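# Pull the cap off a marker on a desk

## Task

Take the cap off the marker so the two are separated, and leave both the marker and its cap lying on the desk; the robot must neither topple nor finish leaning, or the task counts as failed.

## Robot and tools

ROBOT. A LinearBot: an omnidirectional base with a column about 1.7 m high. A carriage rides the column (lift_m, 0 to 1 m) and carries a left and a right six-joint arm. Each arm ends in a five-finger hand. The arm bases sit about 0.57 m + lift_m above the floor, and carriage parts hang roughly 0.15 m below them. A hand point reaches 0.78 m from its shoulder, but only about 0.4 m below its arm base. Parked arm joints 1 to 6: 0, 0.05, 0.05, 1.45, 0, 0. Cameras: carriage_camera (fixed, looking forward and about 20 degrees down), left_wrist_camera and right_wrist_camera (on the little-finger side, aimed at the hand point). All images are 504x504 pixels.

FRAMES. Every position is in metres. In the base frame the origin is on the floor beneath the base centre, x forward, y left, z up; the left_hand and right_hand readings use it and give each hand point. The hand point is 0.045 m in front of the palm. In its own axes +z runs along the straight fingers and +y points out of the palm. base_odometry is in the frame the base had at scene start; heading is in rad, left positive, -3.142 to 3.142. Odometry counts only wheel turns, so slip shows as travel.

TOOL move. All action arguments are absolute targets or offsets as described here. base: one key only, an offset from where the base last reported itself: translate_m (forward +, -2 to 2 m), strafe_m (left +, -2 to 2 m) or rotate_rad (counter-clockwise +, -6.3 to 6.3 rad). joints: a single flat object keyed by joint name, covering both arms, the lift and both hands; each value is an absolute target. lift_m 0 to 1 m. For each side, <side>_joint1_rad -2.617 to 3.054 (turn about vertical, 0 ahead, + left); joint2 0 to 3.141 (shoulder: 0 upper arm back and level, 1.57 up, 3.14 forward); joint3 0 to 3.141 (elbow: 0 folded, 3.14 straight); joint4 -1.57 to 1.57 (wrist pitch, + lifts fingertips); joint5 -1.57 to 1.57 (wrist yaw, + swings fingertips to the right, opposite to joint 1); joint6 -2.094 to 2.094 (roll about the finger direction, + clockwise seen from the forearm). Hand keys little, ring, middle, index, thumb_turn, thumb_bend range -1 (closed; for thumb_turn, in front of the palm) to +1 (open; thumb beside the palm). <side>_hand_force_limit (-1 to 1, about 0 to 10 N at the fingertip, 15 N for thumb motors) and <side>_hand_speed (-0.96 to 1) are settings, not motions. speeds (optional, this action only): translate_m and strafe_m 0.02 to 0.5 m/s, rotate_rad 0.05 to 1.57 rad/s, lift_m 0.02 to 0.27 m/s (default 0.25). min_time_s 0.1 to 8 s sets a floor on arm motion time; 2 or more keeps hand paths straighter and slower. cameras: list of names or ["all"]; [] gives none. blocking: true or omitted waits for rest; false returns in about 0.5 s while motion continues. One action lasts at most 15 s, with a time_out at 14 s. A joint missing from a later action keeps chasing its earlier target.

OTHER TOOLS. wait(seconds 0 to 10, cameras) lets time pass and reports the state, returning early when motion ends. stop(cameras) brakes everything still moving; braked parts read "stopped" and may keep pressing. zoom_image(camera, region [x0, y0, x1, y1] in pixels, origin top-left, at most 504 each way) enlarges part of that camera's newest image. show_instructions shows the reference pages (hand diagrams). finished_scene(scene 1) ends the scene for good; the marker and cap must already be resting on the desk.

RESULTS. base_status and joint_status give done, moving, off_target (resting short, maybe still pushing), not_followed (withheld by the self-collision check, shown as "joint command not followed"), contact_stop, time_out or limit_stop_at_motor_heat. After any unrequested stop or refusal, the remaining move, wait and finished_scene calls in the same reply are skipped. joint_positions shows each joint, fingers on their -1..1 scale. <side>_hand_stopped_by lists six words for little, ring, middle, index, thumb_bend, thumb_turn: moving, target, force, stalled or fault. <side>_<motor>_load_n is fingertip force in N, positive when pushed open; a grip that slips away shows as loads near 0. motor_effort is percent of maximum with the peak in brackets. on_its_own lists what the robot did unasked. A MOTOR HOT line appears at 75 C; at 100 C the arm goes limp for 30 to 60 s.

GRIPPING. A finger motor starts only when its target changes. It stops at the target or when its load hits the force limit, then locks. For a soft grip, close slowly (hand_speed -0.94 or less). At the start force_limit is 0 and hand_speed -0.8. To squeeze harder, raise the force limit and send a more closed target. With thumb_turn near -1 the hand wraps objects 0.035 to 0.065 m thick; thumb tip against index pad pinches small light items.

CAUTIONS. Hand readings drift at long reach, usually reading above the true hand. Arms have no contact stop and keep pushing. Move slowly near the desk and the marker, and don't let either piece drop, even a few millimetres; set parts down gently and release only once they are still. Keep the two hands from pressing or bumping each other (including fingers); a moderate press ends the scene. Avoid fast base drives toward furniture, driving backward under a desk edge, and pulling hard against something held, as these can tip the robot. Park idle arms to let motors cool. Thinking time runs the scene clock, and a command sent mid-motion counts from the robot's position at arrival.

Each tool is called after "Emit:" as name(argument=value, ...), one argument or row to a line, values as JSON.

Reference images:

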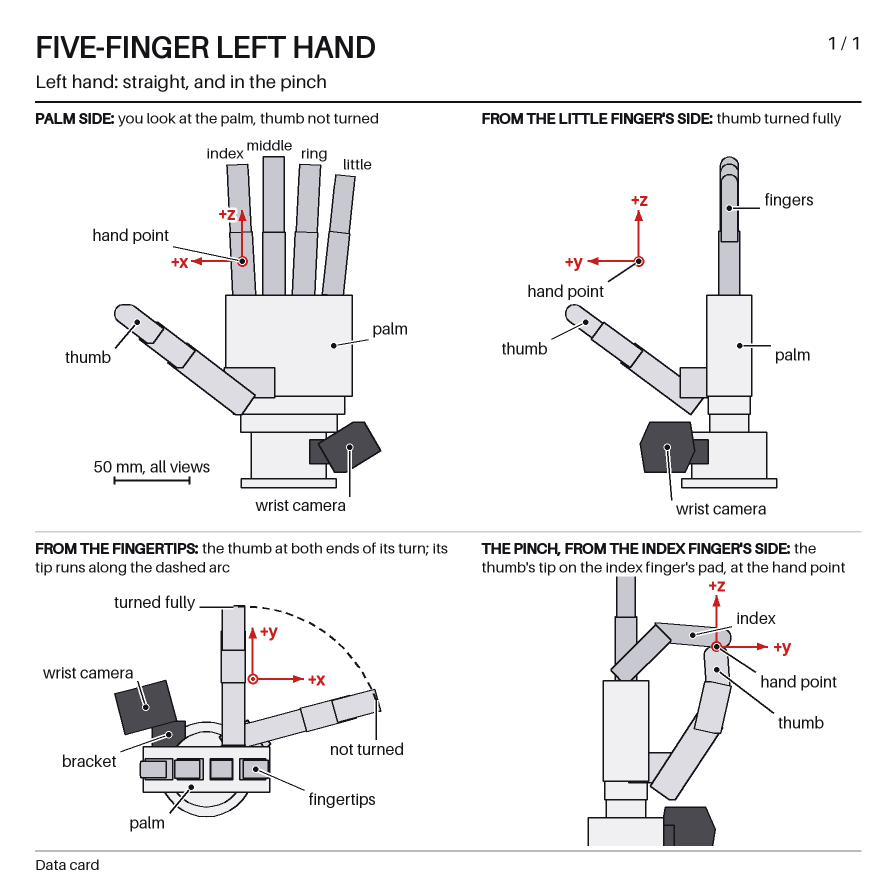

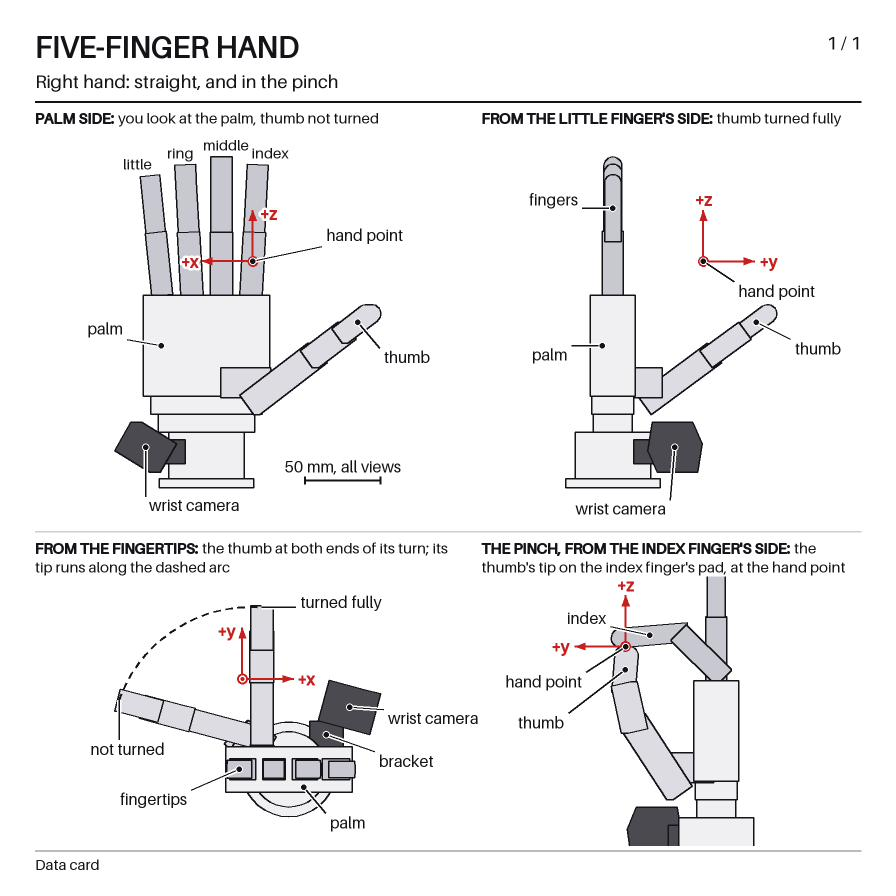

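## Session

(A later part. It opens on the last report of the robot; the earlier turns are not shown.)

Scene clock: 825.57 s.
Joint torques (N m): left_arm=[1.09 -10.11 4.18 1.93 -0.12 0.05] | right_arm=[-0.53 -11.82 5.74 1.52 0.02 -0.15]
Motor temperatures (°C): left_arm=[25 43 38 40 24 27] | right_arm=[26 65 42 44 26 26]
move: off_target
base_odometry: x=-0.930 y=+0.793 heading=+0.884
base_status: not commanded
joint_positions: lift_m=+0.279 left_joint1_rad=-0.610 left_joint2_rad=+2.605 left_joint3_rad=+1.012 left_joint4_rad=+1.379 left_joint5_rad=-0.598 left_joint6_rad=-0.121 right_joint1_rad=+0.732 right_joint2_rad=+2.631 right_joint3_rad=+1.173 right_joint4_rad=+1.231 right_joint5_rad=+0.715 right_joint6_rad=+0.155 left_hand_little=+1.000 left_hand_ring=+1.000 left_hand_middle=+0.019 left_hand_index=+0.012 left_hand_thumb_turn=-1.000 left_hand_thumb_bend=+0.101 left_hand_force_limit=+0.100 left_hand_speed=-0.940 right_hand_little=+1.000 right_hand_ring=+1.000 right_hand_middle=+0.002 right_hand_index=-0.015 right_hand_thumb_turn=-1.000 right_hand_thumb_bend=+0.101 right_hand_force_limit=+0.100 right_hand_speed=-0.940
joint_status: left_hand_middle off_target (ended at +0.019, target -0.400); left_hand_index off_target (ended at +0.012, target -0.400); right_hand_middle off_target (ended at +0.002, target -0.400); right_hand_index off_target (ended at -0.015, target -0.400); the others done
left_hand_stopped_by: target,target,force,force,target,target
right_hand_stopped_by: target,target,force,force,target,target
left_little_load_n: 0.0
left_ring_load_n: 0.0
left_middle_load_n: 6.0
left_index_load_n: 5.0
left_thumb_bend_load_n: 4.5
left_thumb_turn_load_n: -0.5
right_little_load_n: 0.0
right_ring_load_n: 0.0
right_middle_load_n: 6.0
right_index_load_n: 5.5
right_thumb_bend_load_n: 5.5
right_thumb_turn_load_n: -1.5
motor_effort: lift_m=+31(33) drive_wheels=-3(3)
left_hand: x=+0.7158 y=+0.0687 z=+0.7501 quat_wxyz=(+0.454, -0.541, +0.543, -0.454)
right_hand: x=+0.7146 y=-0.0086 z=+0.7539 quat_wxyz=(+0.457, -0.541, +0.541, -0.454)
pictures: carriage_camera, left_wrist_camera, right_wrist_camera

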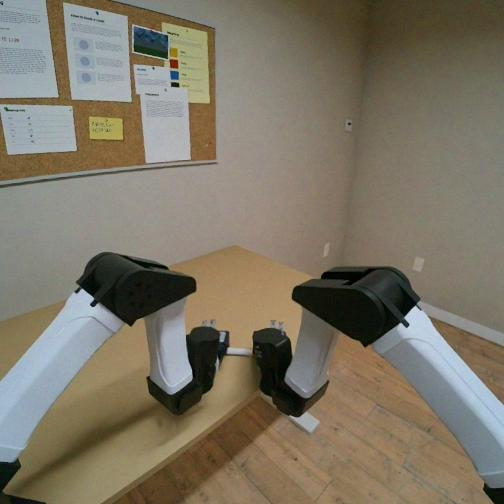

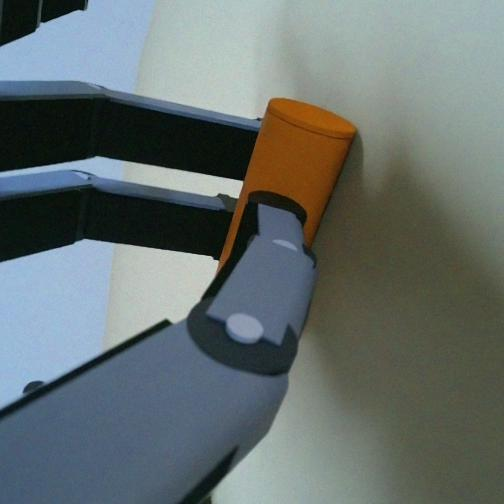

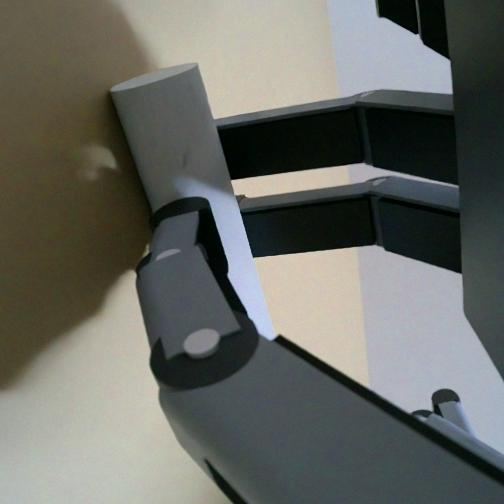

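Emit:
move(
  joints={"lift_m": 0.283},
  speeds={"lift_m": 0.02},
)

Emit:
move(
  joints={"left_joint1_rad": -0.580, "left_joint2_rad": 2.609, "left_joint3_rad": 0.997, "left_joint4_rad": 1.397, "left_joint5_rad": -0.567, "left_joint6_rad": -0.109, "right_joint1_rad": 0.708, "right_joint2_rad": 2.648, "right_joint3_rad": 1.152, "right_joint4_rad": 1.247, "right_joint5_rad": 0.685, "right_joint6_rad": 0.136},
  min_time_s=2,
  cameras=["all"],
)

Emit:
zoom_image(
  camera="carriage_camera",
  region=[195, 300, 295, 400],
)

Scene clock: 843.43 s.
Joint torques (N m): left_arm=[1.03 -10.15 4.18 1.97 -0.12 0.02] | right_arm=[-0.27 -11.64 5.68 1.59 0.05 -0.05]
Motor temperatures (°C): left_arm=[25 42 37 39 24 27] | right_arm=[26 66 41 43 26 26]
move: done
base_odometry: x=-0.930 y=+0.793 heading=+0.884
base_status: not commanded
joint_positions: lift_m=+0.283 left_joint1_rad=-0.610 left_joint2_rad=+2.605 left_joint3_rad=+1.013 left_joint4_rad=+1.376 left_joint5_rad=-0.597 left_joint6_rad=-0.119 right_joint1_rad=+0.731 right_joint2_rad=+2.631 right_joint3_rad=+1.173 right_joint4_rad=+1.231 right_joint5_rad=+0.715 right_joint6_rad=+0.155 left_hand_little=+1.000 left_hand_ring=+1.000 left_hand_middle=+0.019 left_hand_index=+0.012 left_hand_thumb_turn=-1.000 left_hand_thumb_bend=+0.101 left_hand_force_limit=+0.100 left_hand_speed=-0.940 right_hand_little=+1.000 right_hand_ring=+1.000 right_hand_middle=+0.001 right_hand_index=-0.016 right_hand_thumb_turn=-1.000 right_hand_thumb_bend=+0.100 right_hand_force_limit=+0.100 right_hand_speed=-0.940
joint_status: all done
left_hand_stopped_by: target,target,force,force,target,target
right_hand_stopped_by: target,target,force,force,target,target
left_little_load_n: 0.0
left_ring_load_n: 0.0
left_middle_load_n: 5.5
left_index_load_n: 5.5
left_thumb_bend_load_n: 4.5
left_thumb_turn_load_n: 0.5
right_little_load_n: 0.0
right_ring_load_n: 0.0
right_middle_load_n: 0.0
right_index_load_n: 0.0
right_thumb_bend_load_n: 0.0
right_thumb_turn_load_n: 0.0
motor_effort: lift_m=+36(40) drive_wheels=-2(3)
left_hand: x=+0.7156 y=+0.0687 z=+0.7530 quat_wxyz=(+0.454, -0.541, +0.544, -0.453)
right_hand: x=+0.7149 y=-0.0089 z=+0.7575 quat_wxyz=(+0.457, -0.540, +0.541, -0.454)
pictures: none

Scene clock: 845.73 s.
Joint torques (N m): left_arm=[1.37 -10.37 2.81 2.13 -0.15 0.06] | right_arm=[-0.57 -12.56 3.95 1.69 -0.01 -0.15]
Motor temperatures (°C): left_arm=[25 42 37 39 24 27] | right_arm=[26 66 40 44 26 26]
move: done
base_odometry: x=-0.930 y=+0.793 heading=+0.884
base_status: not commanded
joint_positions: lift_m=+0.283 left_joint1_rad=-0.590 left_joint2_rad=+2.605 left_joint3_rad=+1.003 left_joint4_rad=+1.384 left_joint5_rad=-0.572 left_joint6_rad=-0.116 right_joint1_rad=+0.714 right_joint2_rad=+2.631 right_joint3_rad=+1.161 right_joint4_rad=+1.245 right_joint5_rad=+0.698 right_joint6_rad=+0.150 left_hand_little=+1.000 left_hand_ring=+1.000 left_hand_middle=+0.019 left_hand_index=+0.012 left_hand_thumb_turn=-1.000 left_hand_thumb_bend=+0.101 left_hand_force_limit=+0.100 left_hand_speed=-0.940 right_hand_little=+1.000 right_hand_ring=+1.000 right_hand_middle=+0.001 right_hand_index=-0.016 right_hand_thumb_turn=-1.000 right_hand_thumb_bend=+0.100 right_hand_force_limit=+0.100 right_hand_speed=-0.940
joint_status: all done
left_hand_stopped_by: target,target,force,force,target,target
right_hand_stopped_by: target,target,force,force,target,target
left_little_load_n: 0.0
left_ring_load_n: 0.0
left_middle_load_n: 5.5
left_index_load_n: 5.5
left_thumb_bend_load_n: 4.5
left_thumb_turn_load_n: 1.0
right_little_load_n: 0.0
right_ring_load_n: -0.5
right_middle_load_n: 0.0
right_index_load_n: 0.5
right_thumb_bend_load_n: 0.0
right_thumb_turn_load_n: 0.0
motor_effort: lift_m=+36(40) drive_wheels=-2(3)
left_hand: x=+0.7174 y=+0.0757 z=+0.7516 quat_wxyz=(+0.452, -0.541, +0.546, -0.453)
right_hand: x=+0.7173 y=-0.0157 z=+0.7565 quat_wxyz=(+0.457, -0.541, +0.541, -0.453)
pictures: carriage_camera, left_wrist_camera, right_wrist_camera

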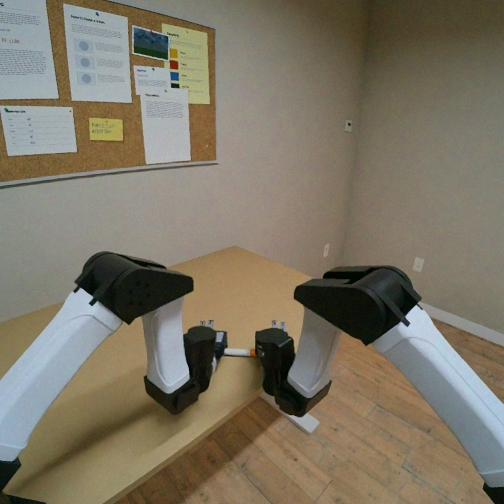

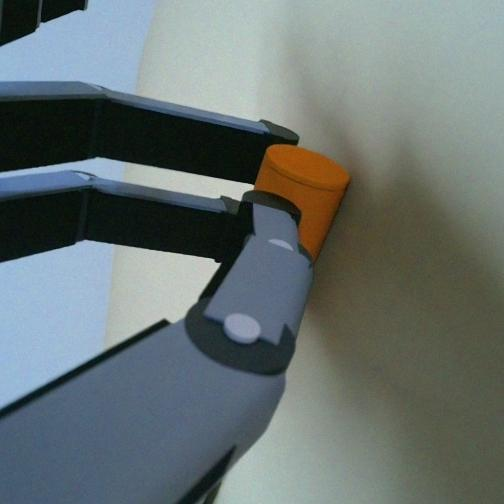

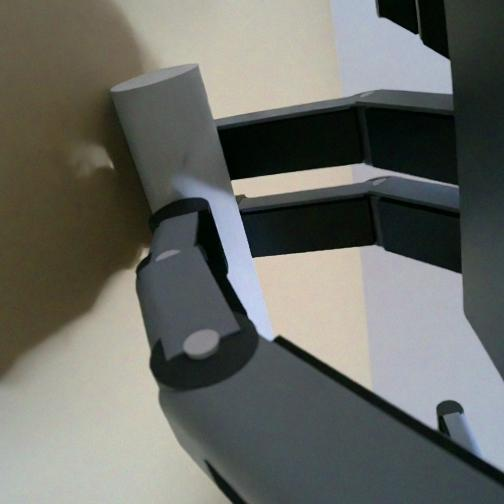

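Scaled by 5.040 from the camera's image (finer frame: 720x720).

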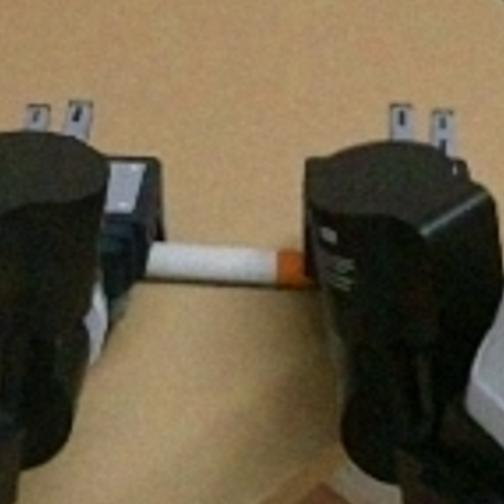

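Emit:
move(
  joints={"right_hand_index": 0.4, "right_hand_middle": 0.4, "right_hand_speed": -0.6},
)

Emit:
move(
  joints={"right_joint1_rad": 0.742, "right_joint2_rad": 2.676, "right_joint3_rad": 1.217, "right_joint4_rad": 1.201, "right_joint5_rad": 0.738, "right_joint6_rad": 0.170},
  min_time_s=1.5,
  cameras=["all"],
)

Emit:
zoom_image(
  camera="carriage_camera",
  region=[195, 300, 295, 400],
)

Scene clock: 861.10 s.
Joint torques (N m): left_arm=[1.35 -10.37 2.8 2.13 -0.15 0.05] | right_arm=[-0.64 -12.23 4.1 1.7 -0.03 -0.14]
Motor temperatures (°C): left_arm=[25 42 37 40 24 27] | right_arm=[26 67 40 45 26 26]
move: done
base_odometry: x=-0.930 y=+0.793 heading=+0.884
base_status: not commanded
joint_positions: lift_m=+0.283 left_joint1_rad=-0.590 left_joint2_rad=+2.605 left_joint3_rad=+1.003 left_joint4_rad=+1.384 left_joint5_rad=-0.572 left_joint6_rad=-0.116 right_joint1_rad=+0.714 right_joint2_rad=+2.631 right_joint3_rad=+1.161 right_joint4_rad=+1.245 right_joint5_rad=+0.698 right_joint6_rad=+0.149 left_hand_little=+1.000 left_hand_ring=+1.000 left_hand_middle=+0.019 left_hand_index=+0.012 left_hand_thumb_turn=-1.000 left_hand_thumb_bend=+0.101 left_hand_force_limit=+0.100 left_hand_speed=-0.940 right_hand_little=+1.000 right_hand_ring=+1.000 right_hand_middle=+0.400 right_hand_index=+0.400 right_hand_thumb_turn=-1.000 right_hand_thumb_bend=+0.100 right_hand_force_limit=+0.100 right_hand_speed=-0.600
joint_status: all done
left_hand_stopped_by: target,target,force,force,target,target
right_hand_stopped_by: target,target,target,target,target,target
left_little_load_n: 0.0
left_ring_load_n: -0.5
left_middle_load_n: 5.0
left_index_load_n: 5.5
left_thumb_bend_load_n: 4.5
left_thumb_turn_load_n: 0.5
right_little_load_n: 0.0
right_ring_load_n: -0.5
right_middle_load_n: 0.0
right_index_load_n: 0.0
right_thumb_bend_load_n: 0.5
right_thumb_turn_load_n: 0.0
motor_effort: lift_m=+36(38) drive_wheels=-2(3)
left_hand: x=+0.7174 y=+0.0757 z=+0.7516 quat_wxyz=(+0.452, -0.541, +0.546, -0.453)
right_hand: x=+0.7173 y=-0.0158 z=+0.7564 quat_wxyz=(+0.457, -0.541, +0.541, -0.454)
pictures: none

Scene clock: 862.90 s.
Joint torques (N m): left_arm=[1.33 -10.4 2.8 2.13 -0.15 0.06] | right_arm=[0.58 -11.34 6.32 1.41 0.3 0.18]
Motor temperatures (°C): left_arm=[25 42 37 40 24 27] | right_arm=[26 67 40 45 26 26]
move: done
base_odometry: x=-0.930 y=+0.793 heading=+0.884
base_status: not commanded
joint_positions: lift_m=+0.283 left_joint1_rad=-0.590 left_joint2_rad=+2.605 left_joint3_rad=+1.003 left_joint4_rad=+1.384 left_joint5_rad=-0.572 left_joint6_rad=-0.115 right_joint1_rad=+0.737 right_joint2_rad=+2.644 right_joint3_rad=+1.203 right_joint4_rad=+1.222 right_joint5_rad=+0.726 right_joint6_rad=+0.157 left_hand_little=+1.000 left_hand_ring=+1.000 left_hand_middle=+0.019 left_hand_index=+0.012 left_hand_thumb_turn=-1.000 left_hand_thumb_bend=+0.101 left_hand_force_limit=+0.100 left_hand_speed=-0.940 right_hand_little=+1.000 right_hand_ring=+1.000 right_hand_middle=+0.400 right_hand_index=+0.400 right_hand_thumb_turn=-1.000 right_hand_thumb_bend=+0.100 right_hand_force_limit=+0.100 right_hand_speed=-0.600
joint_status: all done
left_hand_stopped_by: target,target,force,force,target,target
right_hand_stopped_by: target,target,target,target,target,target
left_little_load_n: 0.0
left_ring_load_n: 0.0
left_middle_load_n: 5.0
left_index_load_n: 5.5
left_thumb_bend_load_n: 4.5
left_thumb_turn_load_n: 0.5
right_little_load_n: 0.0
right_ring_load_n: 0.0
right_middle_load_n: 0.0
right_index_load_n: 0.0
right_thumb_bend_load_n: 0.0
right_thumb_turn_load_n: 0.0
motor_effort: lift_m=+37(39) drive_wheels=-1(3)
left_hand: x=+0.7174 y=+0.0757 z=+0.7516 quat_wxyz=(+0.452, -0.541, +0.547, -0.453)
right_hand: x=+0.7186 y=-0.0038 z=+0.7581 quat_wxyz=(+0.460, -0.536, +0.542, -0.456)
pictures: carriage_camera, left_wrist_camera, right_wrist_camera

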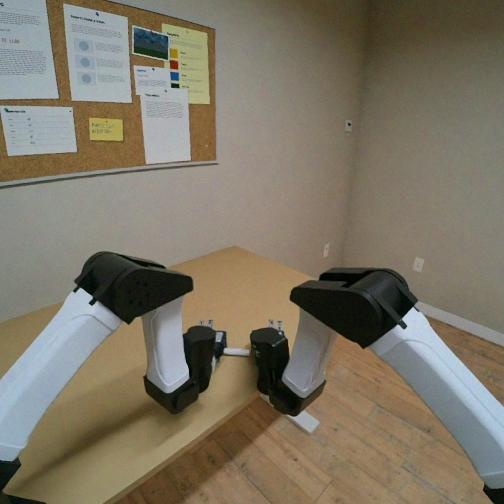

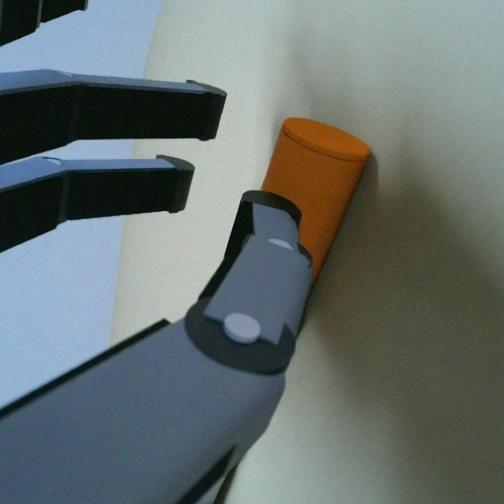

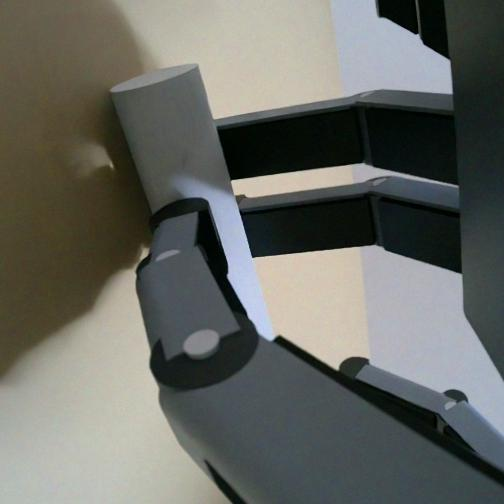

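Scaled by 5.040 from the camera's image (finer frame: 720x720).

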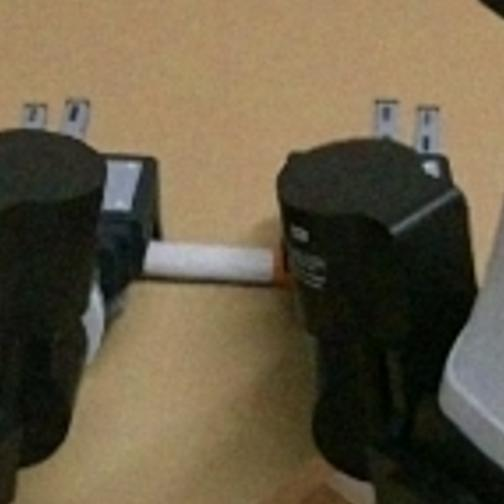

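Emit:
move(
  joints={"right_joint2_rad": 2.689, "right_joint3_rad": 1.218, "right_joint4_rad": 1.186},
  min_time_s=1,
  cameras=["left_wrist_camera"],
)

Scene clock: 869.30 s.
Joint torques (N m): left_arm=[1.17 -10.36 2.78 2.12 -0.15 0.05] | right_arm=[0.42 -11.23 6.04 1.46 0.17 0.09]
Motor temperatures (°C): left_arm=[25 42 36 40 24 27] | right_arm=[26 65 40 45 26 26]
move: done
base_odometry: x=-0.930 y=+0.793 heading=+0.884
base_status: not commanded
joint_positions: lift_m=+0.283 left_joint1_rad=-0.588 left_joint2_rad=+2.605 left_joint3_rad=+1.003 left_joint4_rad=+1.385 left_joint5_rad=-0.572 left_joint6_rad=-0.115 right_joint1_rad=+0.737 right_joint2_rad=+2.660 right_joint3_rad=+1.207 right_joint4_rad=+1.203 right_joint5_rad=+0.727 right_joint6_rad=+0.158 left_hand_little=+1.000 left_hand_ring=+1.000 left_hand_middle=+0.019 left_hand_index=+0.012 left_hand_thumb_turn=-1.000 left_hand_thumb_bend=+0.101 left_hand_force_limit=+0.100 left_hand_speed=-0.940 right_hand_little=+1.000 right_hand_ring=+1.000 right_hand_middle=+0.400 right_hand_index=+0.400 right_hand_thumb_turn=-1.000 right_hand_thumb_bend=+0.100 right_hand_force_limit=+0.100 right_hand_speed=-0.600
joint_status: all done
left_hand_stopped_by: target,target,force,force,target,target
right_hand_stopped_by: target,target,target,target,target,target
left_little_load_n: 0.0
left_ring_load_n: 0.0
left_middle_load_n: 5.0
left_index_load_n: 5.5
left_thumb_bend_load_n: 4.5
left_thumb_turn_load_n: 1.0
right_little_load_n: 0.0
right_ring_load_n: 0.0
right_middle_load_n: 0.0
right_index_load_n: 0.0
right_thumb_bend_load_n: 0.0
right_thumb_turn_load_n: 0.0
motor_effort: lift_m=+38(39) drive_wheels=-2(3)
left_hand: x=+0.7180 y=+0.0766 z=+0.7517 quat_wxyz=(+0.452, -0.541, +0.546, -0.453)
right_hand: x=+0.7155 y=-0.0069 z=+0.7466 quat_wxyz=(+0.448, -0.545, +0.543, -0.455)

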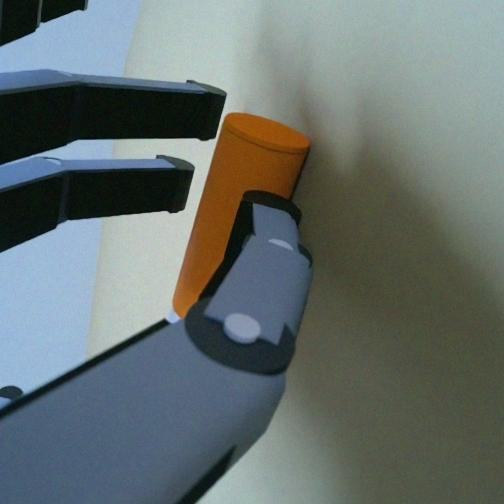

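Emit:
move(
  joints={"right_joint4_rad": 1.230},
  min_time_s=0.8,
  cameras=["left_wrist_camera"],
)

Scene clock: 874.30 s.
Joint torques (N m): left_arm=[1.17 -10.35 2.81 2.12 -0.15 0.05] | right_arm=[0.49 -11.41 6.06 1.71 0.22 0.1]
Motor temperatures (°C): left_arm=[25 42 36 40 24 27] | right_arm=[26 65 40 45 26 26]
move: done
base_odometry: x=-0.930 y=+0.793 heading=+0.884
base_status: not commanded
joint_positions: lift_m=+0.283 left_joint1_rad=-0.588 left_joint2_rad=+2.605 left_joint3_rad=+1.003 left_joint4_rad=+1.385 left_joint5_rad=-0.572 left_joint6_rad=-0.115 right_joint1_rad=+0.737 right_joint2_rad=+2.660 right_joint3_rad=+1.207 right_joint4_rad=+1.219 right_joint5_rad=+0.727 right_joint6_rad=+0.158 left_hand_little=+1.000 left_hand_ring=+1.000 left_hand_middle=+0.019 left_hand_index=+0.012 left_hand_thumb_turn=-1.000 left_hand_thumb_bend=+0.101 left_hand_force_limit=+0.100 left_hand_speed=-0.940 right_hand_little=+1.000 right_hand_ring=+1.000 right_hand_middle=+0.400 right_hand_index=+0.400 right_hand_thumb_turn=-1.000 right_hand_thumb_bend=+0.100 right_hand_force_limit=+0.100 right_hand_speed=-0.600
joint_status: all done
left_hand_stopped_by: target,target,force,force,target,target
right_hand_stopped_by: target,target,target,target,target,target
left_little_load_n: 0.0
left_ring_load_n: 0.0
left_middle_load_n: 5.0
left_index_load_n: 6.0
left_thumb_bend_load_n: 4.5
left_thumb_turn_load_n: 1.0
right_little_load_n: 0.0
right_ring_load_n: 0.0
right_middle_load_n: -0.5
right_index_load_n: 0.0
right_thumb_bend_load_n: 0.5
right_thumb_turn_load_n: 0.0
motor_effort: lift_m=+35(40) drive_wheels=-2(3)
left_hand: x=+0.7180 y=+0.0766 z=+0.7517 quat_wxyz=(+0.452, -0.541, +0.546, -0.453)
right_hand: x=+0.7169 y=-0.0057 z=+0.7502 quat_wxyz=(+0.454, -0.540, +0.543, -0.456)

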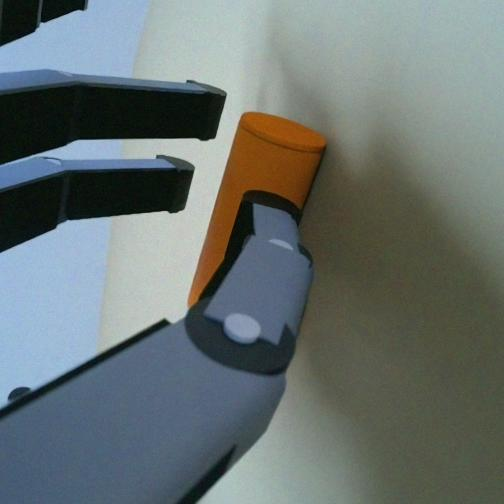

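Emit:
move(
  joints={"right_hand_index": -0.4, "right_hand_middle": -0.4, "right_hand_speed": -0.94, "right_hand_force_limit": 0.1},
  cameras=["all"],
)

Emit:
zoom_image(
  camera="carriage_camera",
  region=[195, 300, 295, 400],
)

Scene clock: 880.73 s.
Joint torques (N m): left_arm=[1.17 -10.4 2.81 2.13 -0.15 0.05] | right_arm=[0.44 -11.59 6 1.7 0.18 0.12]
Motor temperatures (°C): left_arm=[25 42 36 40 24 27] | right_arm=[26 65 40 46 26 26]
move: off_target
base_odometry: x=-0.930 y=+0.793 heading=+0.884
base_status: not commanded
joint_positions: lift_m=+0.283 left_joint1_rad=-0.588 left_joint2_rad=+2.605 left_joint3_rad=+1.003 left_joint4_rad=+1.385 left_joint5_rad=-0.572 left_joint6_rad=-0.115 right_joint1_rad=+0.737 right_joint2_rad=+2.660 right_joint3_rad=+1.207 right_joint4_rad=+1.222 right_joint5_rad=+0.728 right_joint6_rad=+0.158 left_hand_little=+1.000 left_hand_ring=+1.000 left_hand_middle=+0.019 left_hand_index=+0.012 left_hand_thumb_turn=-1.000 left_hand_thumb_bend=+0.101 left_hand_force_limit=+0.100 left_hand_speed=-0.940 right_hand_little=+1.000 right_hand_ring=+1.000 right_hand_middle=+0.024 right_hand_index=+0.012 right_hand_thumb_turn=-1.000 right_hand_thumb_bend=+0.101 right_hand_force_limit=+0.100 right_hand_speed=-0.940
joint_status: right_hand_middle off_target (ended at +0.024, target -0.400); right_hand_index off_target (ended at +0.012, target -0.400); the others done
left_hand_stopped_by: target,target,force,force,target,target
right_hand_stopped_by: target,target,force,force,target,target
left_little_load_n: 0.5
left_ring_load_n: 0.0
left_middle_load_n: 5.0
left_index_load_n: 5.5
left_thumb_bend_load_n: 4.5
left_thumb_turn_load_n: 0.5
right_little_load_n: 0.0
right_ring_load_n: 0.0
right_middle_load_n: 5.5
right_index_load_n: 5.5
right_thumb_bend_load_n: 6.0
right_thumb_turn_load_n: -0.5
motor_effort: lift_m=+37(39) drive_wheels=-2(3)
left_hand: x=+0.7180 y=+0.0766 z=+0.7517 quat_wxyz=(+0.452, -0.541, +0.546, -0.453)
right_hand: x=+0.7171 y=-0.0056 z=+0.7509 quat_wxyz=(+0.455, -0.539, +0.543, -0.456)
pictures: carriage_camera, left_wrist_camera, right_wrist_camera

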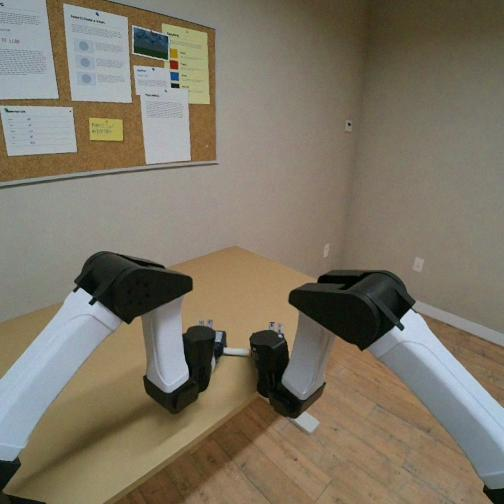

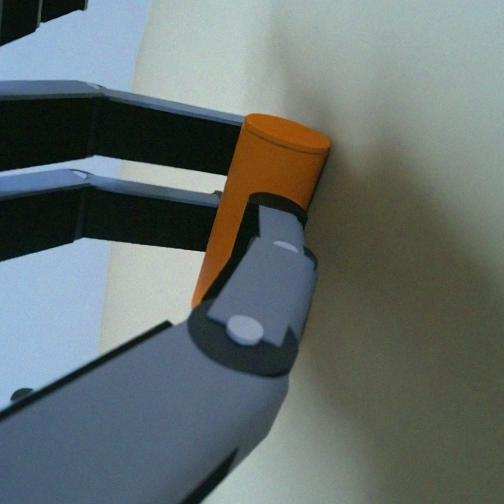

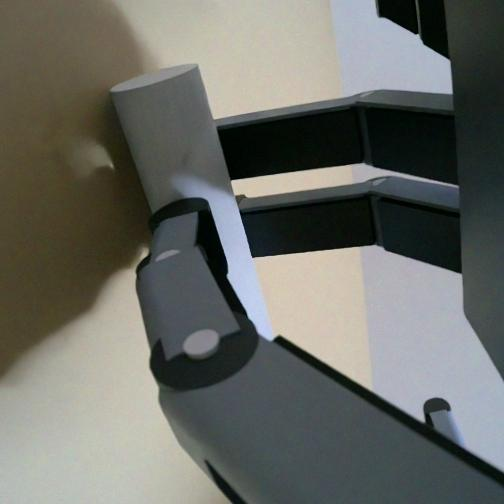

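Scaled by 5.040 from the camera's image (finer frame: 720x720).

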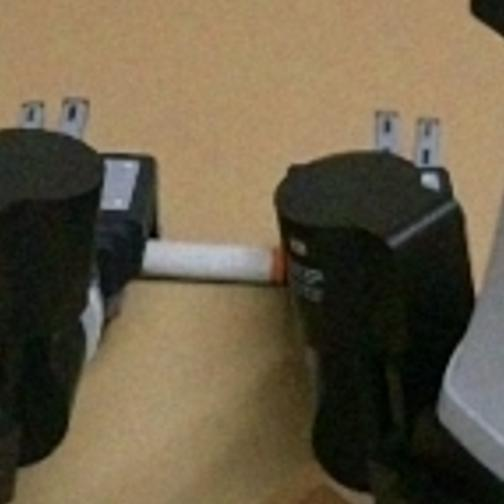

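Emit:
move(
  joints={"left_joint1_rad": -0.547, "left_joint2_rad": 2.604, "left_joint3_rad": 0.960, "left_joint4_rad": 1.432, "left_joint5_rad": -0.530, "left_joint6_rad": -0.100, "right_joint1_rad": 0.703, "right_joint2_rad": 2.635, "right_joint3_rad": 1.152, "right_joint4_rad": 1.272, "right_joint5_rad": 0.688, "right_joint6_rad": 0.138},
  min_time_s=3,
  cameras=["all"],
)

Emit:
zoom_image(
  camera="carriage_camera",
  region=[195, 300, 295, 400],
)

Scene clock: 896.20 s.
Joint torques (N m): left_arm=[1.98 -10.69 2.28 2.08 -0.35 0.13] | right_arm=[-1.37 -16.21 3.43 1.58 0.26 -0.16]
Motor temperatures (°C): left_arm=[25 42 36 41 24 27] | right_arm=[26 66 39 47 26 26]
move: done
base_odometry: x=-0.930 y=+0.793 heading=+0.884
base_status: not commanded
joint_positions: lift_m=+0.283 left_joint1_rad=-0.564 left_joint2_rad=+2.605 left_joint3_rad=+0.970 left_joint4_rad=+1.426 left_joint5_rad=-0.514 left_joint6_rad=-0.114 right_joint1_rad=+0.721 right_joint2_rad=+2.660 right_joint3_rad=+1.165 right_joint4_rad=+1.283 right_joint5_rad=+0.671 right_joint6_rad=+0.158 left_hand_little=+1.000 left_hand_ring=+1.000 left_hand_middle=+0.019 left_hand_index=+0.012 left_hand_thumb_turn=-1.000 left_hand_thumb_bend=+0.101 left_hand_force_limit=+0.100 left_hand_speed=-0.940 right_hand_little=+1.000 right_hand_ring=+1.000 right_hand_middle=+0.024 right_hand_index=+0.012 right_hand_thumb_turn=-1.000 right_hand_thumb_bend=+0.101 right_hand_force_limit=+0.100 right_hand_speed=-0.940
joint_status: all done
left_hand_stopped_by: target,target,force,force,target,target
right_hand_stopped_by: target,target,force,force,target,target
left_little_load_n: 0.0
left_ring_load_n: 0.0
left_middle_load_n: 4.5
left_index_load_n: 7.0
left_thumb_bend_load_n: 4.5
left_thumb_turn_load_n: 3.0
right_little_load_n: 0.0
right_ring_load_n: 0.0
right_middle_load_n: 5.5
right_index_load_n: 5.5
right_thumb_bend_load_n: 6.5
right_thumb_turn_load_n: 0.5
motor_effort: lift_m=+38(39) drive_wheels=-2(3)
left_hand: x=+0.7148 y=+0.0812 z=+0.7513 quat_wxyz=(+0.441, -0.535, +0.551, -0.464)
right_hand: x=+0.7134 y=-0.0076 z=+0.7507 quat_wxyz=(+0.472, -0.543, +0.536, -0.442)
pictures: carriage_camera, left_wrist_camera, right_wrist_camera

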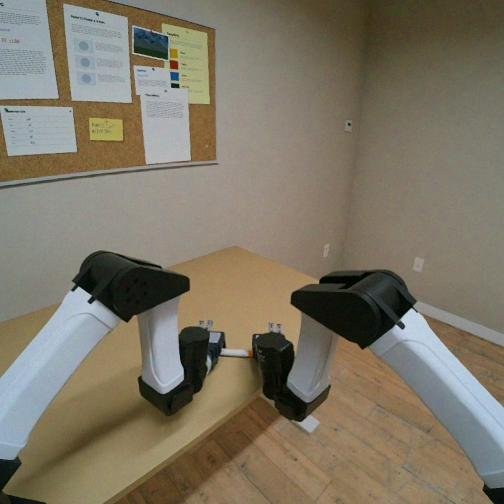

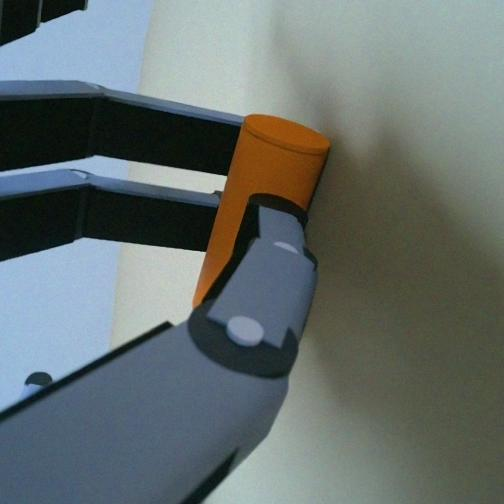

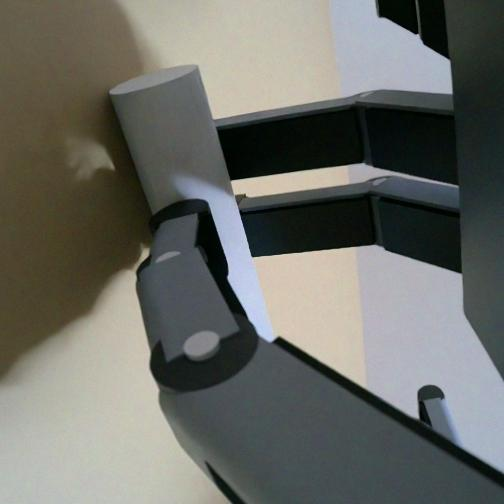

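Scaled by 5.040 from the camera's image (finer frame: 720x720).

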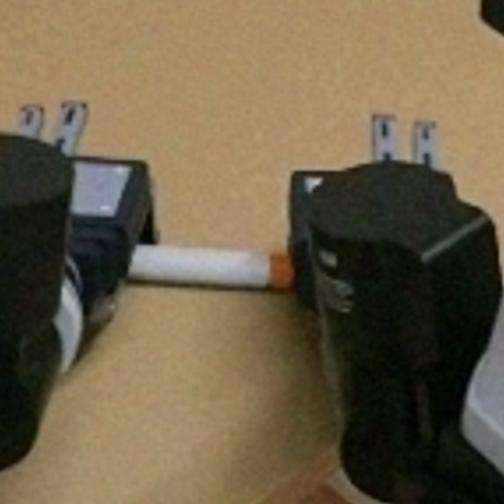

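Emit:
move(
  joints={"left_hand_index": -0.6, "left_hand_middle": -0.6, "right_hand_index": -0.6, "right_hand_middle": -0.6, "left_hand_force_limit": 0.5, "right_hand_force_limit": 0.5},
)

Emit:
move(
  joints={"left_joint1_rad": -0.505, "left_joint3_rad": 0.935, "left_joint4_rad": 1.450, "left_joint5_rad": -0.530, "right_joint1_rad": 0.665, "right_joint3_rad": 1.125, "right_joint4_rad": 1.295, "right_joint5_rad": 0.688},
  min_time_s=3,
  cameras=["all"],
)

Emit:
zoom_image(
  camera="carriage_camera",
  region=[195, 300, 295, 400],
)

Scene clock: 904.30 s.
Joint torques (N m): left_arm=[1.96 -10.69 2.26 2.07 -0.35 0.14] | right_arm=[-1.52 -16.34 3.79 1.53 0.33 -0.21]
Motor temperatures (°C): left_arm=[25 42 36 41 24 27] | right_arm=[26 70 39 47 26 26]
move: off_target
base_odometry: x=-0.930 y=+0.793 heading=+0.884
base_status: not commanded
joint_positions: lift_m=+0.283 left_joint1_rad=-0.564 left_joint2_rad=+2.605 left_joint3_rad=+0.970 left_joint4_rad=+1.427 left_joint5_rad=-0.514 left_joint6_rad=-0.114 right_joint1_rad=+0.721 right_joint2_rad=+2.660 right_joint3_rad=+1.165 right_joint4_rad=+1.284 right_joint5_rad=+0.671 right_joint6_rad=+0.158 left_hand_little=+1.000 left_hand_ring=+1.000 left_hand_middle=+0.005 left_hand_index=+0.008 left_hand_thumb_turn=-1.000 left_hand_thumb_bend=+0.102 left_hand_force_limit=+0.500 left_hand_speed=-0.940 right_hand_little=+1.000 right_hand_ring=+1.000 right_hand_middle=+0.014 right_hand_index=-0.003 right_hand_thumb_turn=-1.000 right_hand_thumb_bend=+0.101 right_hand_force_limit=+0.500 right_hand_speed=-0.940
joint_status: left_hand_middle off_target (ended at +0.005, target -0.600); left_hand_index off_target (ended at +0.008, target -0.600); right_hand_middle off_target (ended at +0.014, target -0.600); right_hand_index off_target (ended at -0.003, target -0.600); the others done
left_hand_stopped_by: target,target,force,force,target,target
right_hand_stopped_by: target,target,force,force,target,target
left_little_load_n: -0.5
left_ring_load_n: 0.0
left_middle_load_n: 8.0
left_index_load_n: 7.5
left_thumb_bend_load_n: 6.5
left_thumb_turn_load_n: 3.0
right_little_load_n: 0.0
right_ring_load_n: 0.0
right_middle_load_n: 7.5
right_index_load_n: 8.0
right_thumb_bend_load_n: 8.5
right_thumb_turn_load_n: 0.5
motor_effort: lift_m=+36(38) drive_wheels=-2(3)
left_hand: x=+0.7149 y=+0.0811 z=+0.7514 quat_wxyz=(+0.441, -0.535, +0.551, -0.464)
right_hand: x=+0.7135 y=-0.0075 z=+0.7509 quat_wxyz=(+0.472, -0.543, +0.536, -0.442)
pictures: none

Scene clock: 907.60 s.
Joint torques (N m): left_arm=[3.48 -10.61 1.68 1.94 -0.92 0.19] | right_arm=[-3.02 -16.02 2.84 1.45 0.77 -0.22]
Motor temperatures (°C): left_arm=[25 42 36 41 24 27] | right_arm=[26 71 39 46 26 26]
move: off_target
base_odometry: x=-0.930 y=+0.793 heading=+0.884
base_status: not commanded
joint_positions: lift_m=+0.283 left_joint1_rad=-0.539 left_joint2_rad=+2.605 left_joint3_rad=+0.950 left_joint4_rad=+1.461 left_joint5_rad=-0.457 left_joint6_rad=-0.120 right_joint1_rad=+0.701 right_joint2_rad=+2.660 right_joint3_rad=+1.145 right_joint4_rad=+1.318 right_joint5_rad=+0.618 right_joint6_rad=+0.158 left_hand_little=+1.000 left_hand_ring=+1.000 left_hand_middle=+0.005 left_hand_index=+0.008 left_hand_thumb_turn=-1.000 left_hand_thumb_bend=+0.102 left_hand_force_limit=+0.500 left_hand_speed=-0.940 right_hand_little=+1.000 right_hand_ring=+1.000 right_hand_middle=+0.014 right_hand_index=-0.003 right_hand_thumb_turn=-1.000 right_hand_thumb_bend=+0.102 right_hand_force_limit=+0.500 right_hand_speed=-0.940
joint_status: left_joint1_rad off_target (ended at -0.539, target -0.505); left_joint5_rad off_target (ended at -0.457, target -0.530); right_joint1_rad off_target (ended at +0.701, target +0.665); right_joint5_rad off_target (ended at +0.618, target +0.688); the others done
left_hand_stopped_by: target,target,force,force,target,target
right_hand_stopped_by: target,target,force,force,target,target
left_little_load_n: 0.0
left_ring_load_n: 0.0
left_middle_load_n: 7.0
left_index_load_n: 8.0
left_thumb_bend_load_n: 6.0
left_thumb_turn_load_n: 4.0
right_little_load_n: 0.0
right_ring_load_n: 0.0
right_middle_load_n: 6.5
right_index_load_n: 8.5
right_thumb_bend_load_n: 9.0
right_thumb_turn_load_n: 2.0
motor_effort: lift_m=+37(40) drive_wheels=-3(3)
left_hand: x=+0.7149 y=+0.0835 z=+0.7538 quat_wxyz=(+0.430, -0.530, +0.553, -0.479)
right_hand: x=+0.7139 y=-0.0093 z=+0.7516 quat_wxyz=(+0.484, -0.547, +0.530, -0.431)
pictures: carriage_camera, left_wrist_camera, right_wrist_camera

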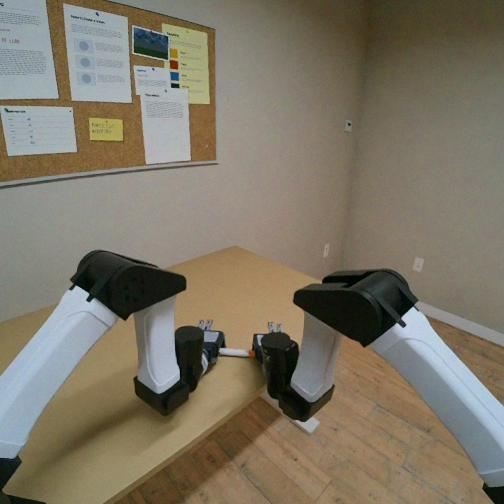

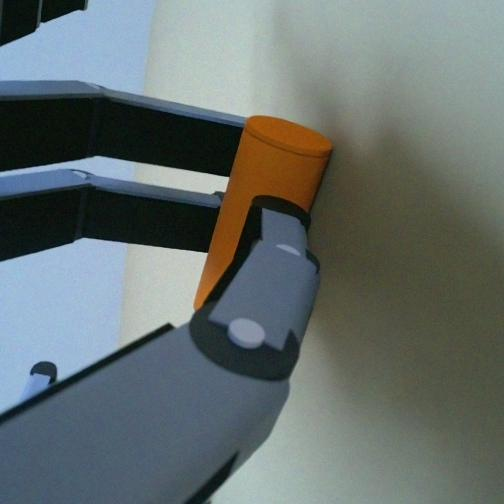

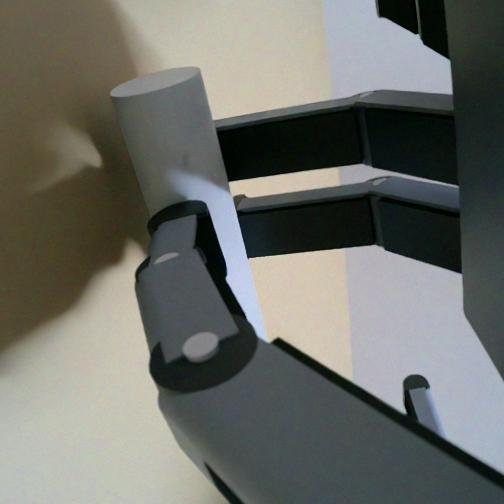

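Scaled by 5.040 from the camera's image (finer frame: 720x720).

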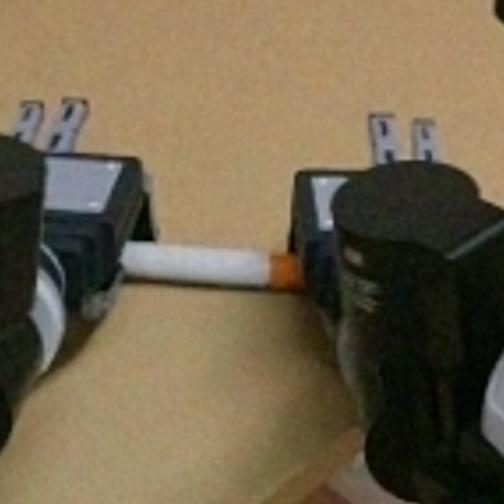

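Emit:
move(
  joints={"left_joint1_rad": -0.480, "left_joint5_rad": -0.600, "right_joint1_rad": 0.640, "right_joint5_rad": 0.765},
  min_time_s=3,
  cameras=["all"],
)

Emit:
zoom_image(
  camera="carriage_camera",
  region=[195, 300, 295, 400],
)

Scene clock: 916.97 s.
Joint torques (N m): left_arm=[0.75 -10.48 2.56 1.86 -0.31 0.05] | right_arm=[-0.05 -15.98 3.51 1.35 0.32 -0.18]
Motor temperatures (°C): left_arm=[25 42 35 41 25 27] | right_arm=[26 74 39 45 26 26]
move: done
base_odometry: x=-0.930 y=+0.793 heading=+0.884
base_status: not commanded
joint_positions: lift_m=+0.283 left_joint1_rad=-0.483 left_joint2_rad=+2.605 left_joint3_rad=+0.939 left_joint4_rad=+1.462 left_joint5_rad=-0.589 left_joint6_rad=-0.106 right_joint1_rad=+0.639 right_joint2_rad=+2.660 right_joint3_rad=+1.135 right_joint4_rad=+1.320 right_joint5_rad=+0.749 right_joint6_rad=+0.154 left_hand_little=+1.000 left_hand_ring=+1.000 left_hand_middle=+0.004 left_hand_index=+0.008 left_hand_thumb_turn=-1.000 left_hand_thumb_bend=+0.100 left_hand_force_limit=+0.500 left_hand_speed=-0.940 right_hand_little=+1.000 right_hand_ring=+1.000 right_hand_middle=+0.014 right_hand_index=-0.003 right_hand_thumb_turn=-1.000 right_hand_thumb_bend=+0.102 right_hand_force_limit=+0.500 right_hand_speed=-0.940
joint_status: all done
left_hand_stopped_by: target,target,force,force,target,target
right_hand_stopped_by: target,target,force,force,target,target
left_little_load_n: 0.0
left_ring_load_n: 0.0
left_middle_load_n: 0.0
left_index_load_n: 0.0
left_thumb_bend_load_n: 0.0
left_thumb_turn_load_n: 0.0
right_little_load_n: 0.0
right_ring_load_n: 0.0
right_middle_load_n: 8.0
right_index_load_n: 7.0
right_thumb_bend_load_n: 8.5
right_thumb_turn_load_n: 1.0
motor_effort: lift_m=+37(39) drive_wheels=-2(3)
left_hand: x=+0.7277 y=+0.1396 z=+0.7523 quat_wxyz=(+0.483, -0.569, +0.510, -0.427)
right_hand: x=+0.7337 y=-0.0678 z=+0.7513 quat_wxyz=(+0.436, -0.499, +0.571, -0.486)
pictures: carriage_camera, left_wrist_camera, right_wrist_camera

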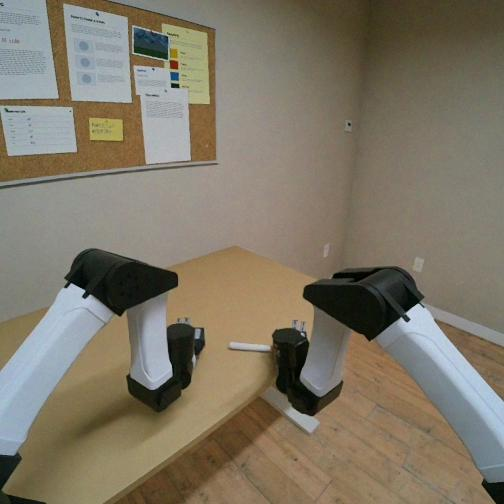

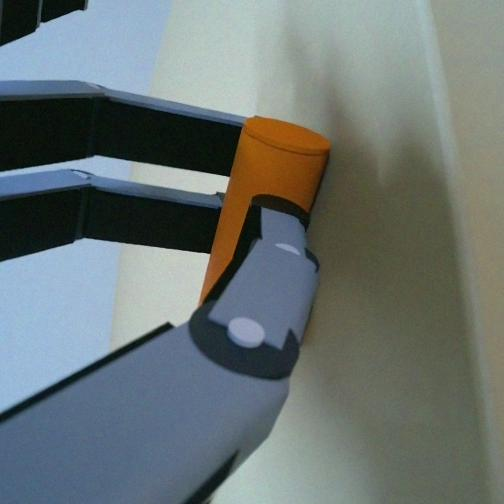

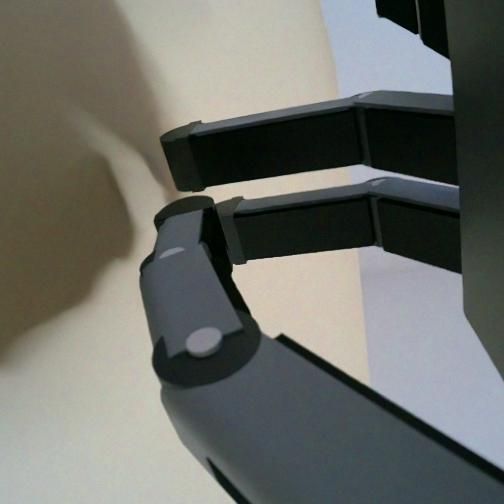

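Scaled by 5.040 from the camera's image (finer frame: 720x720).

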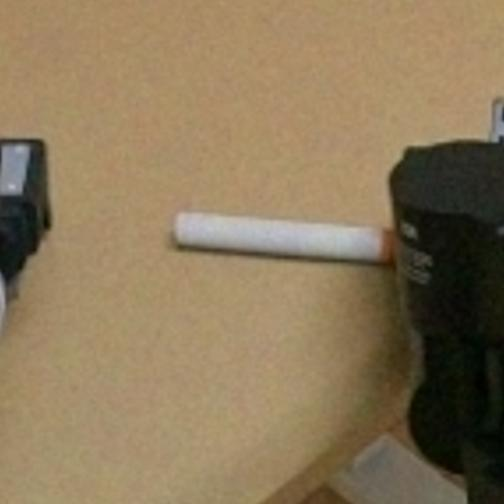

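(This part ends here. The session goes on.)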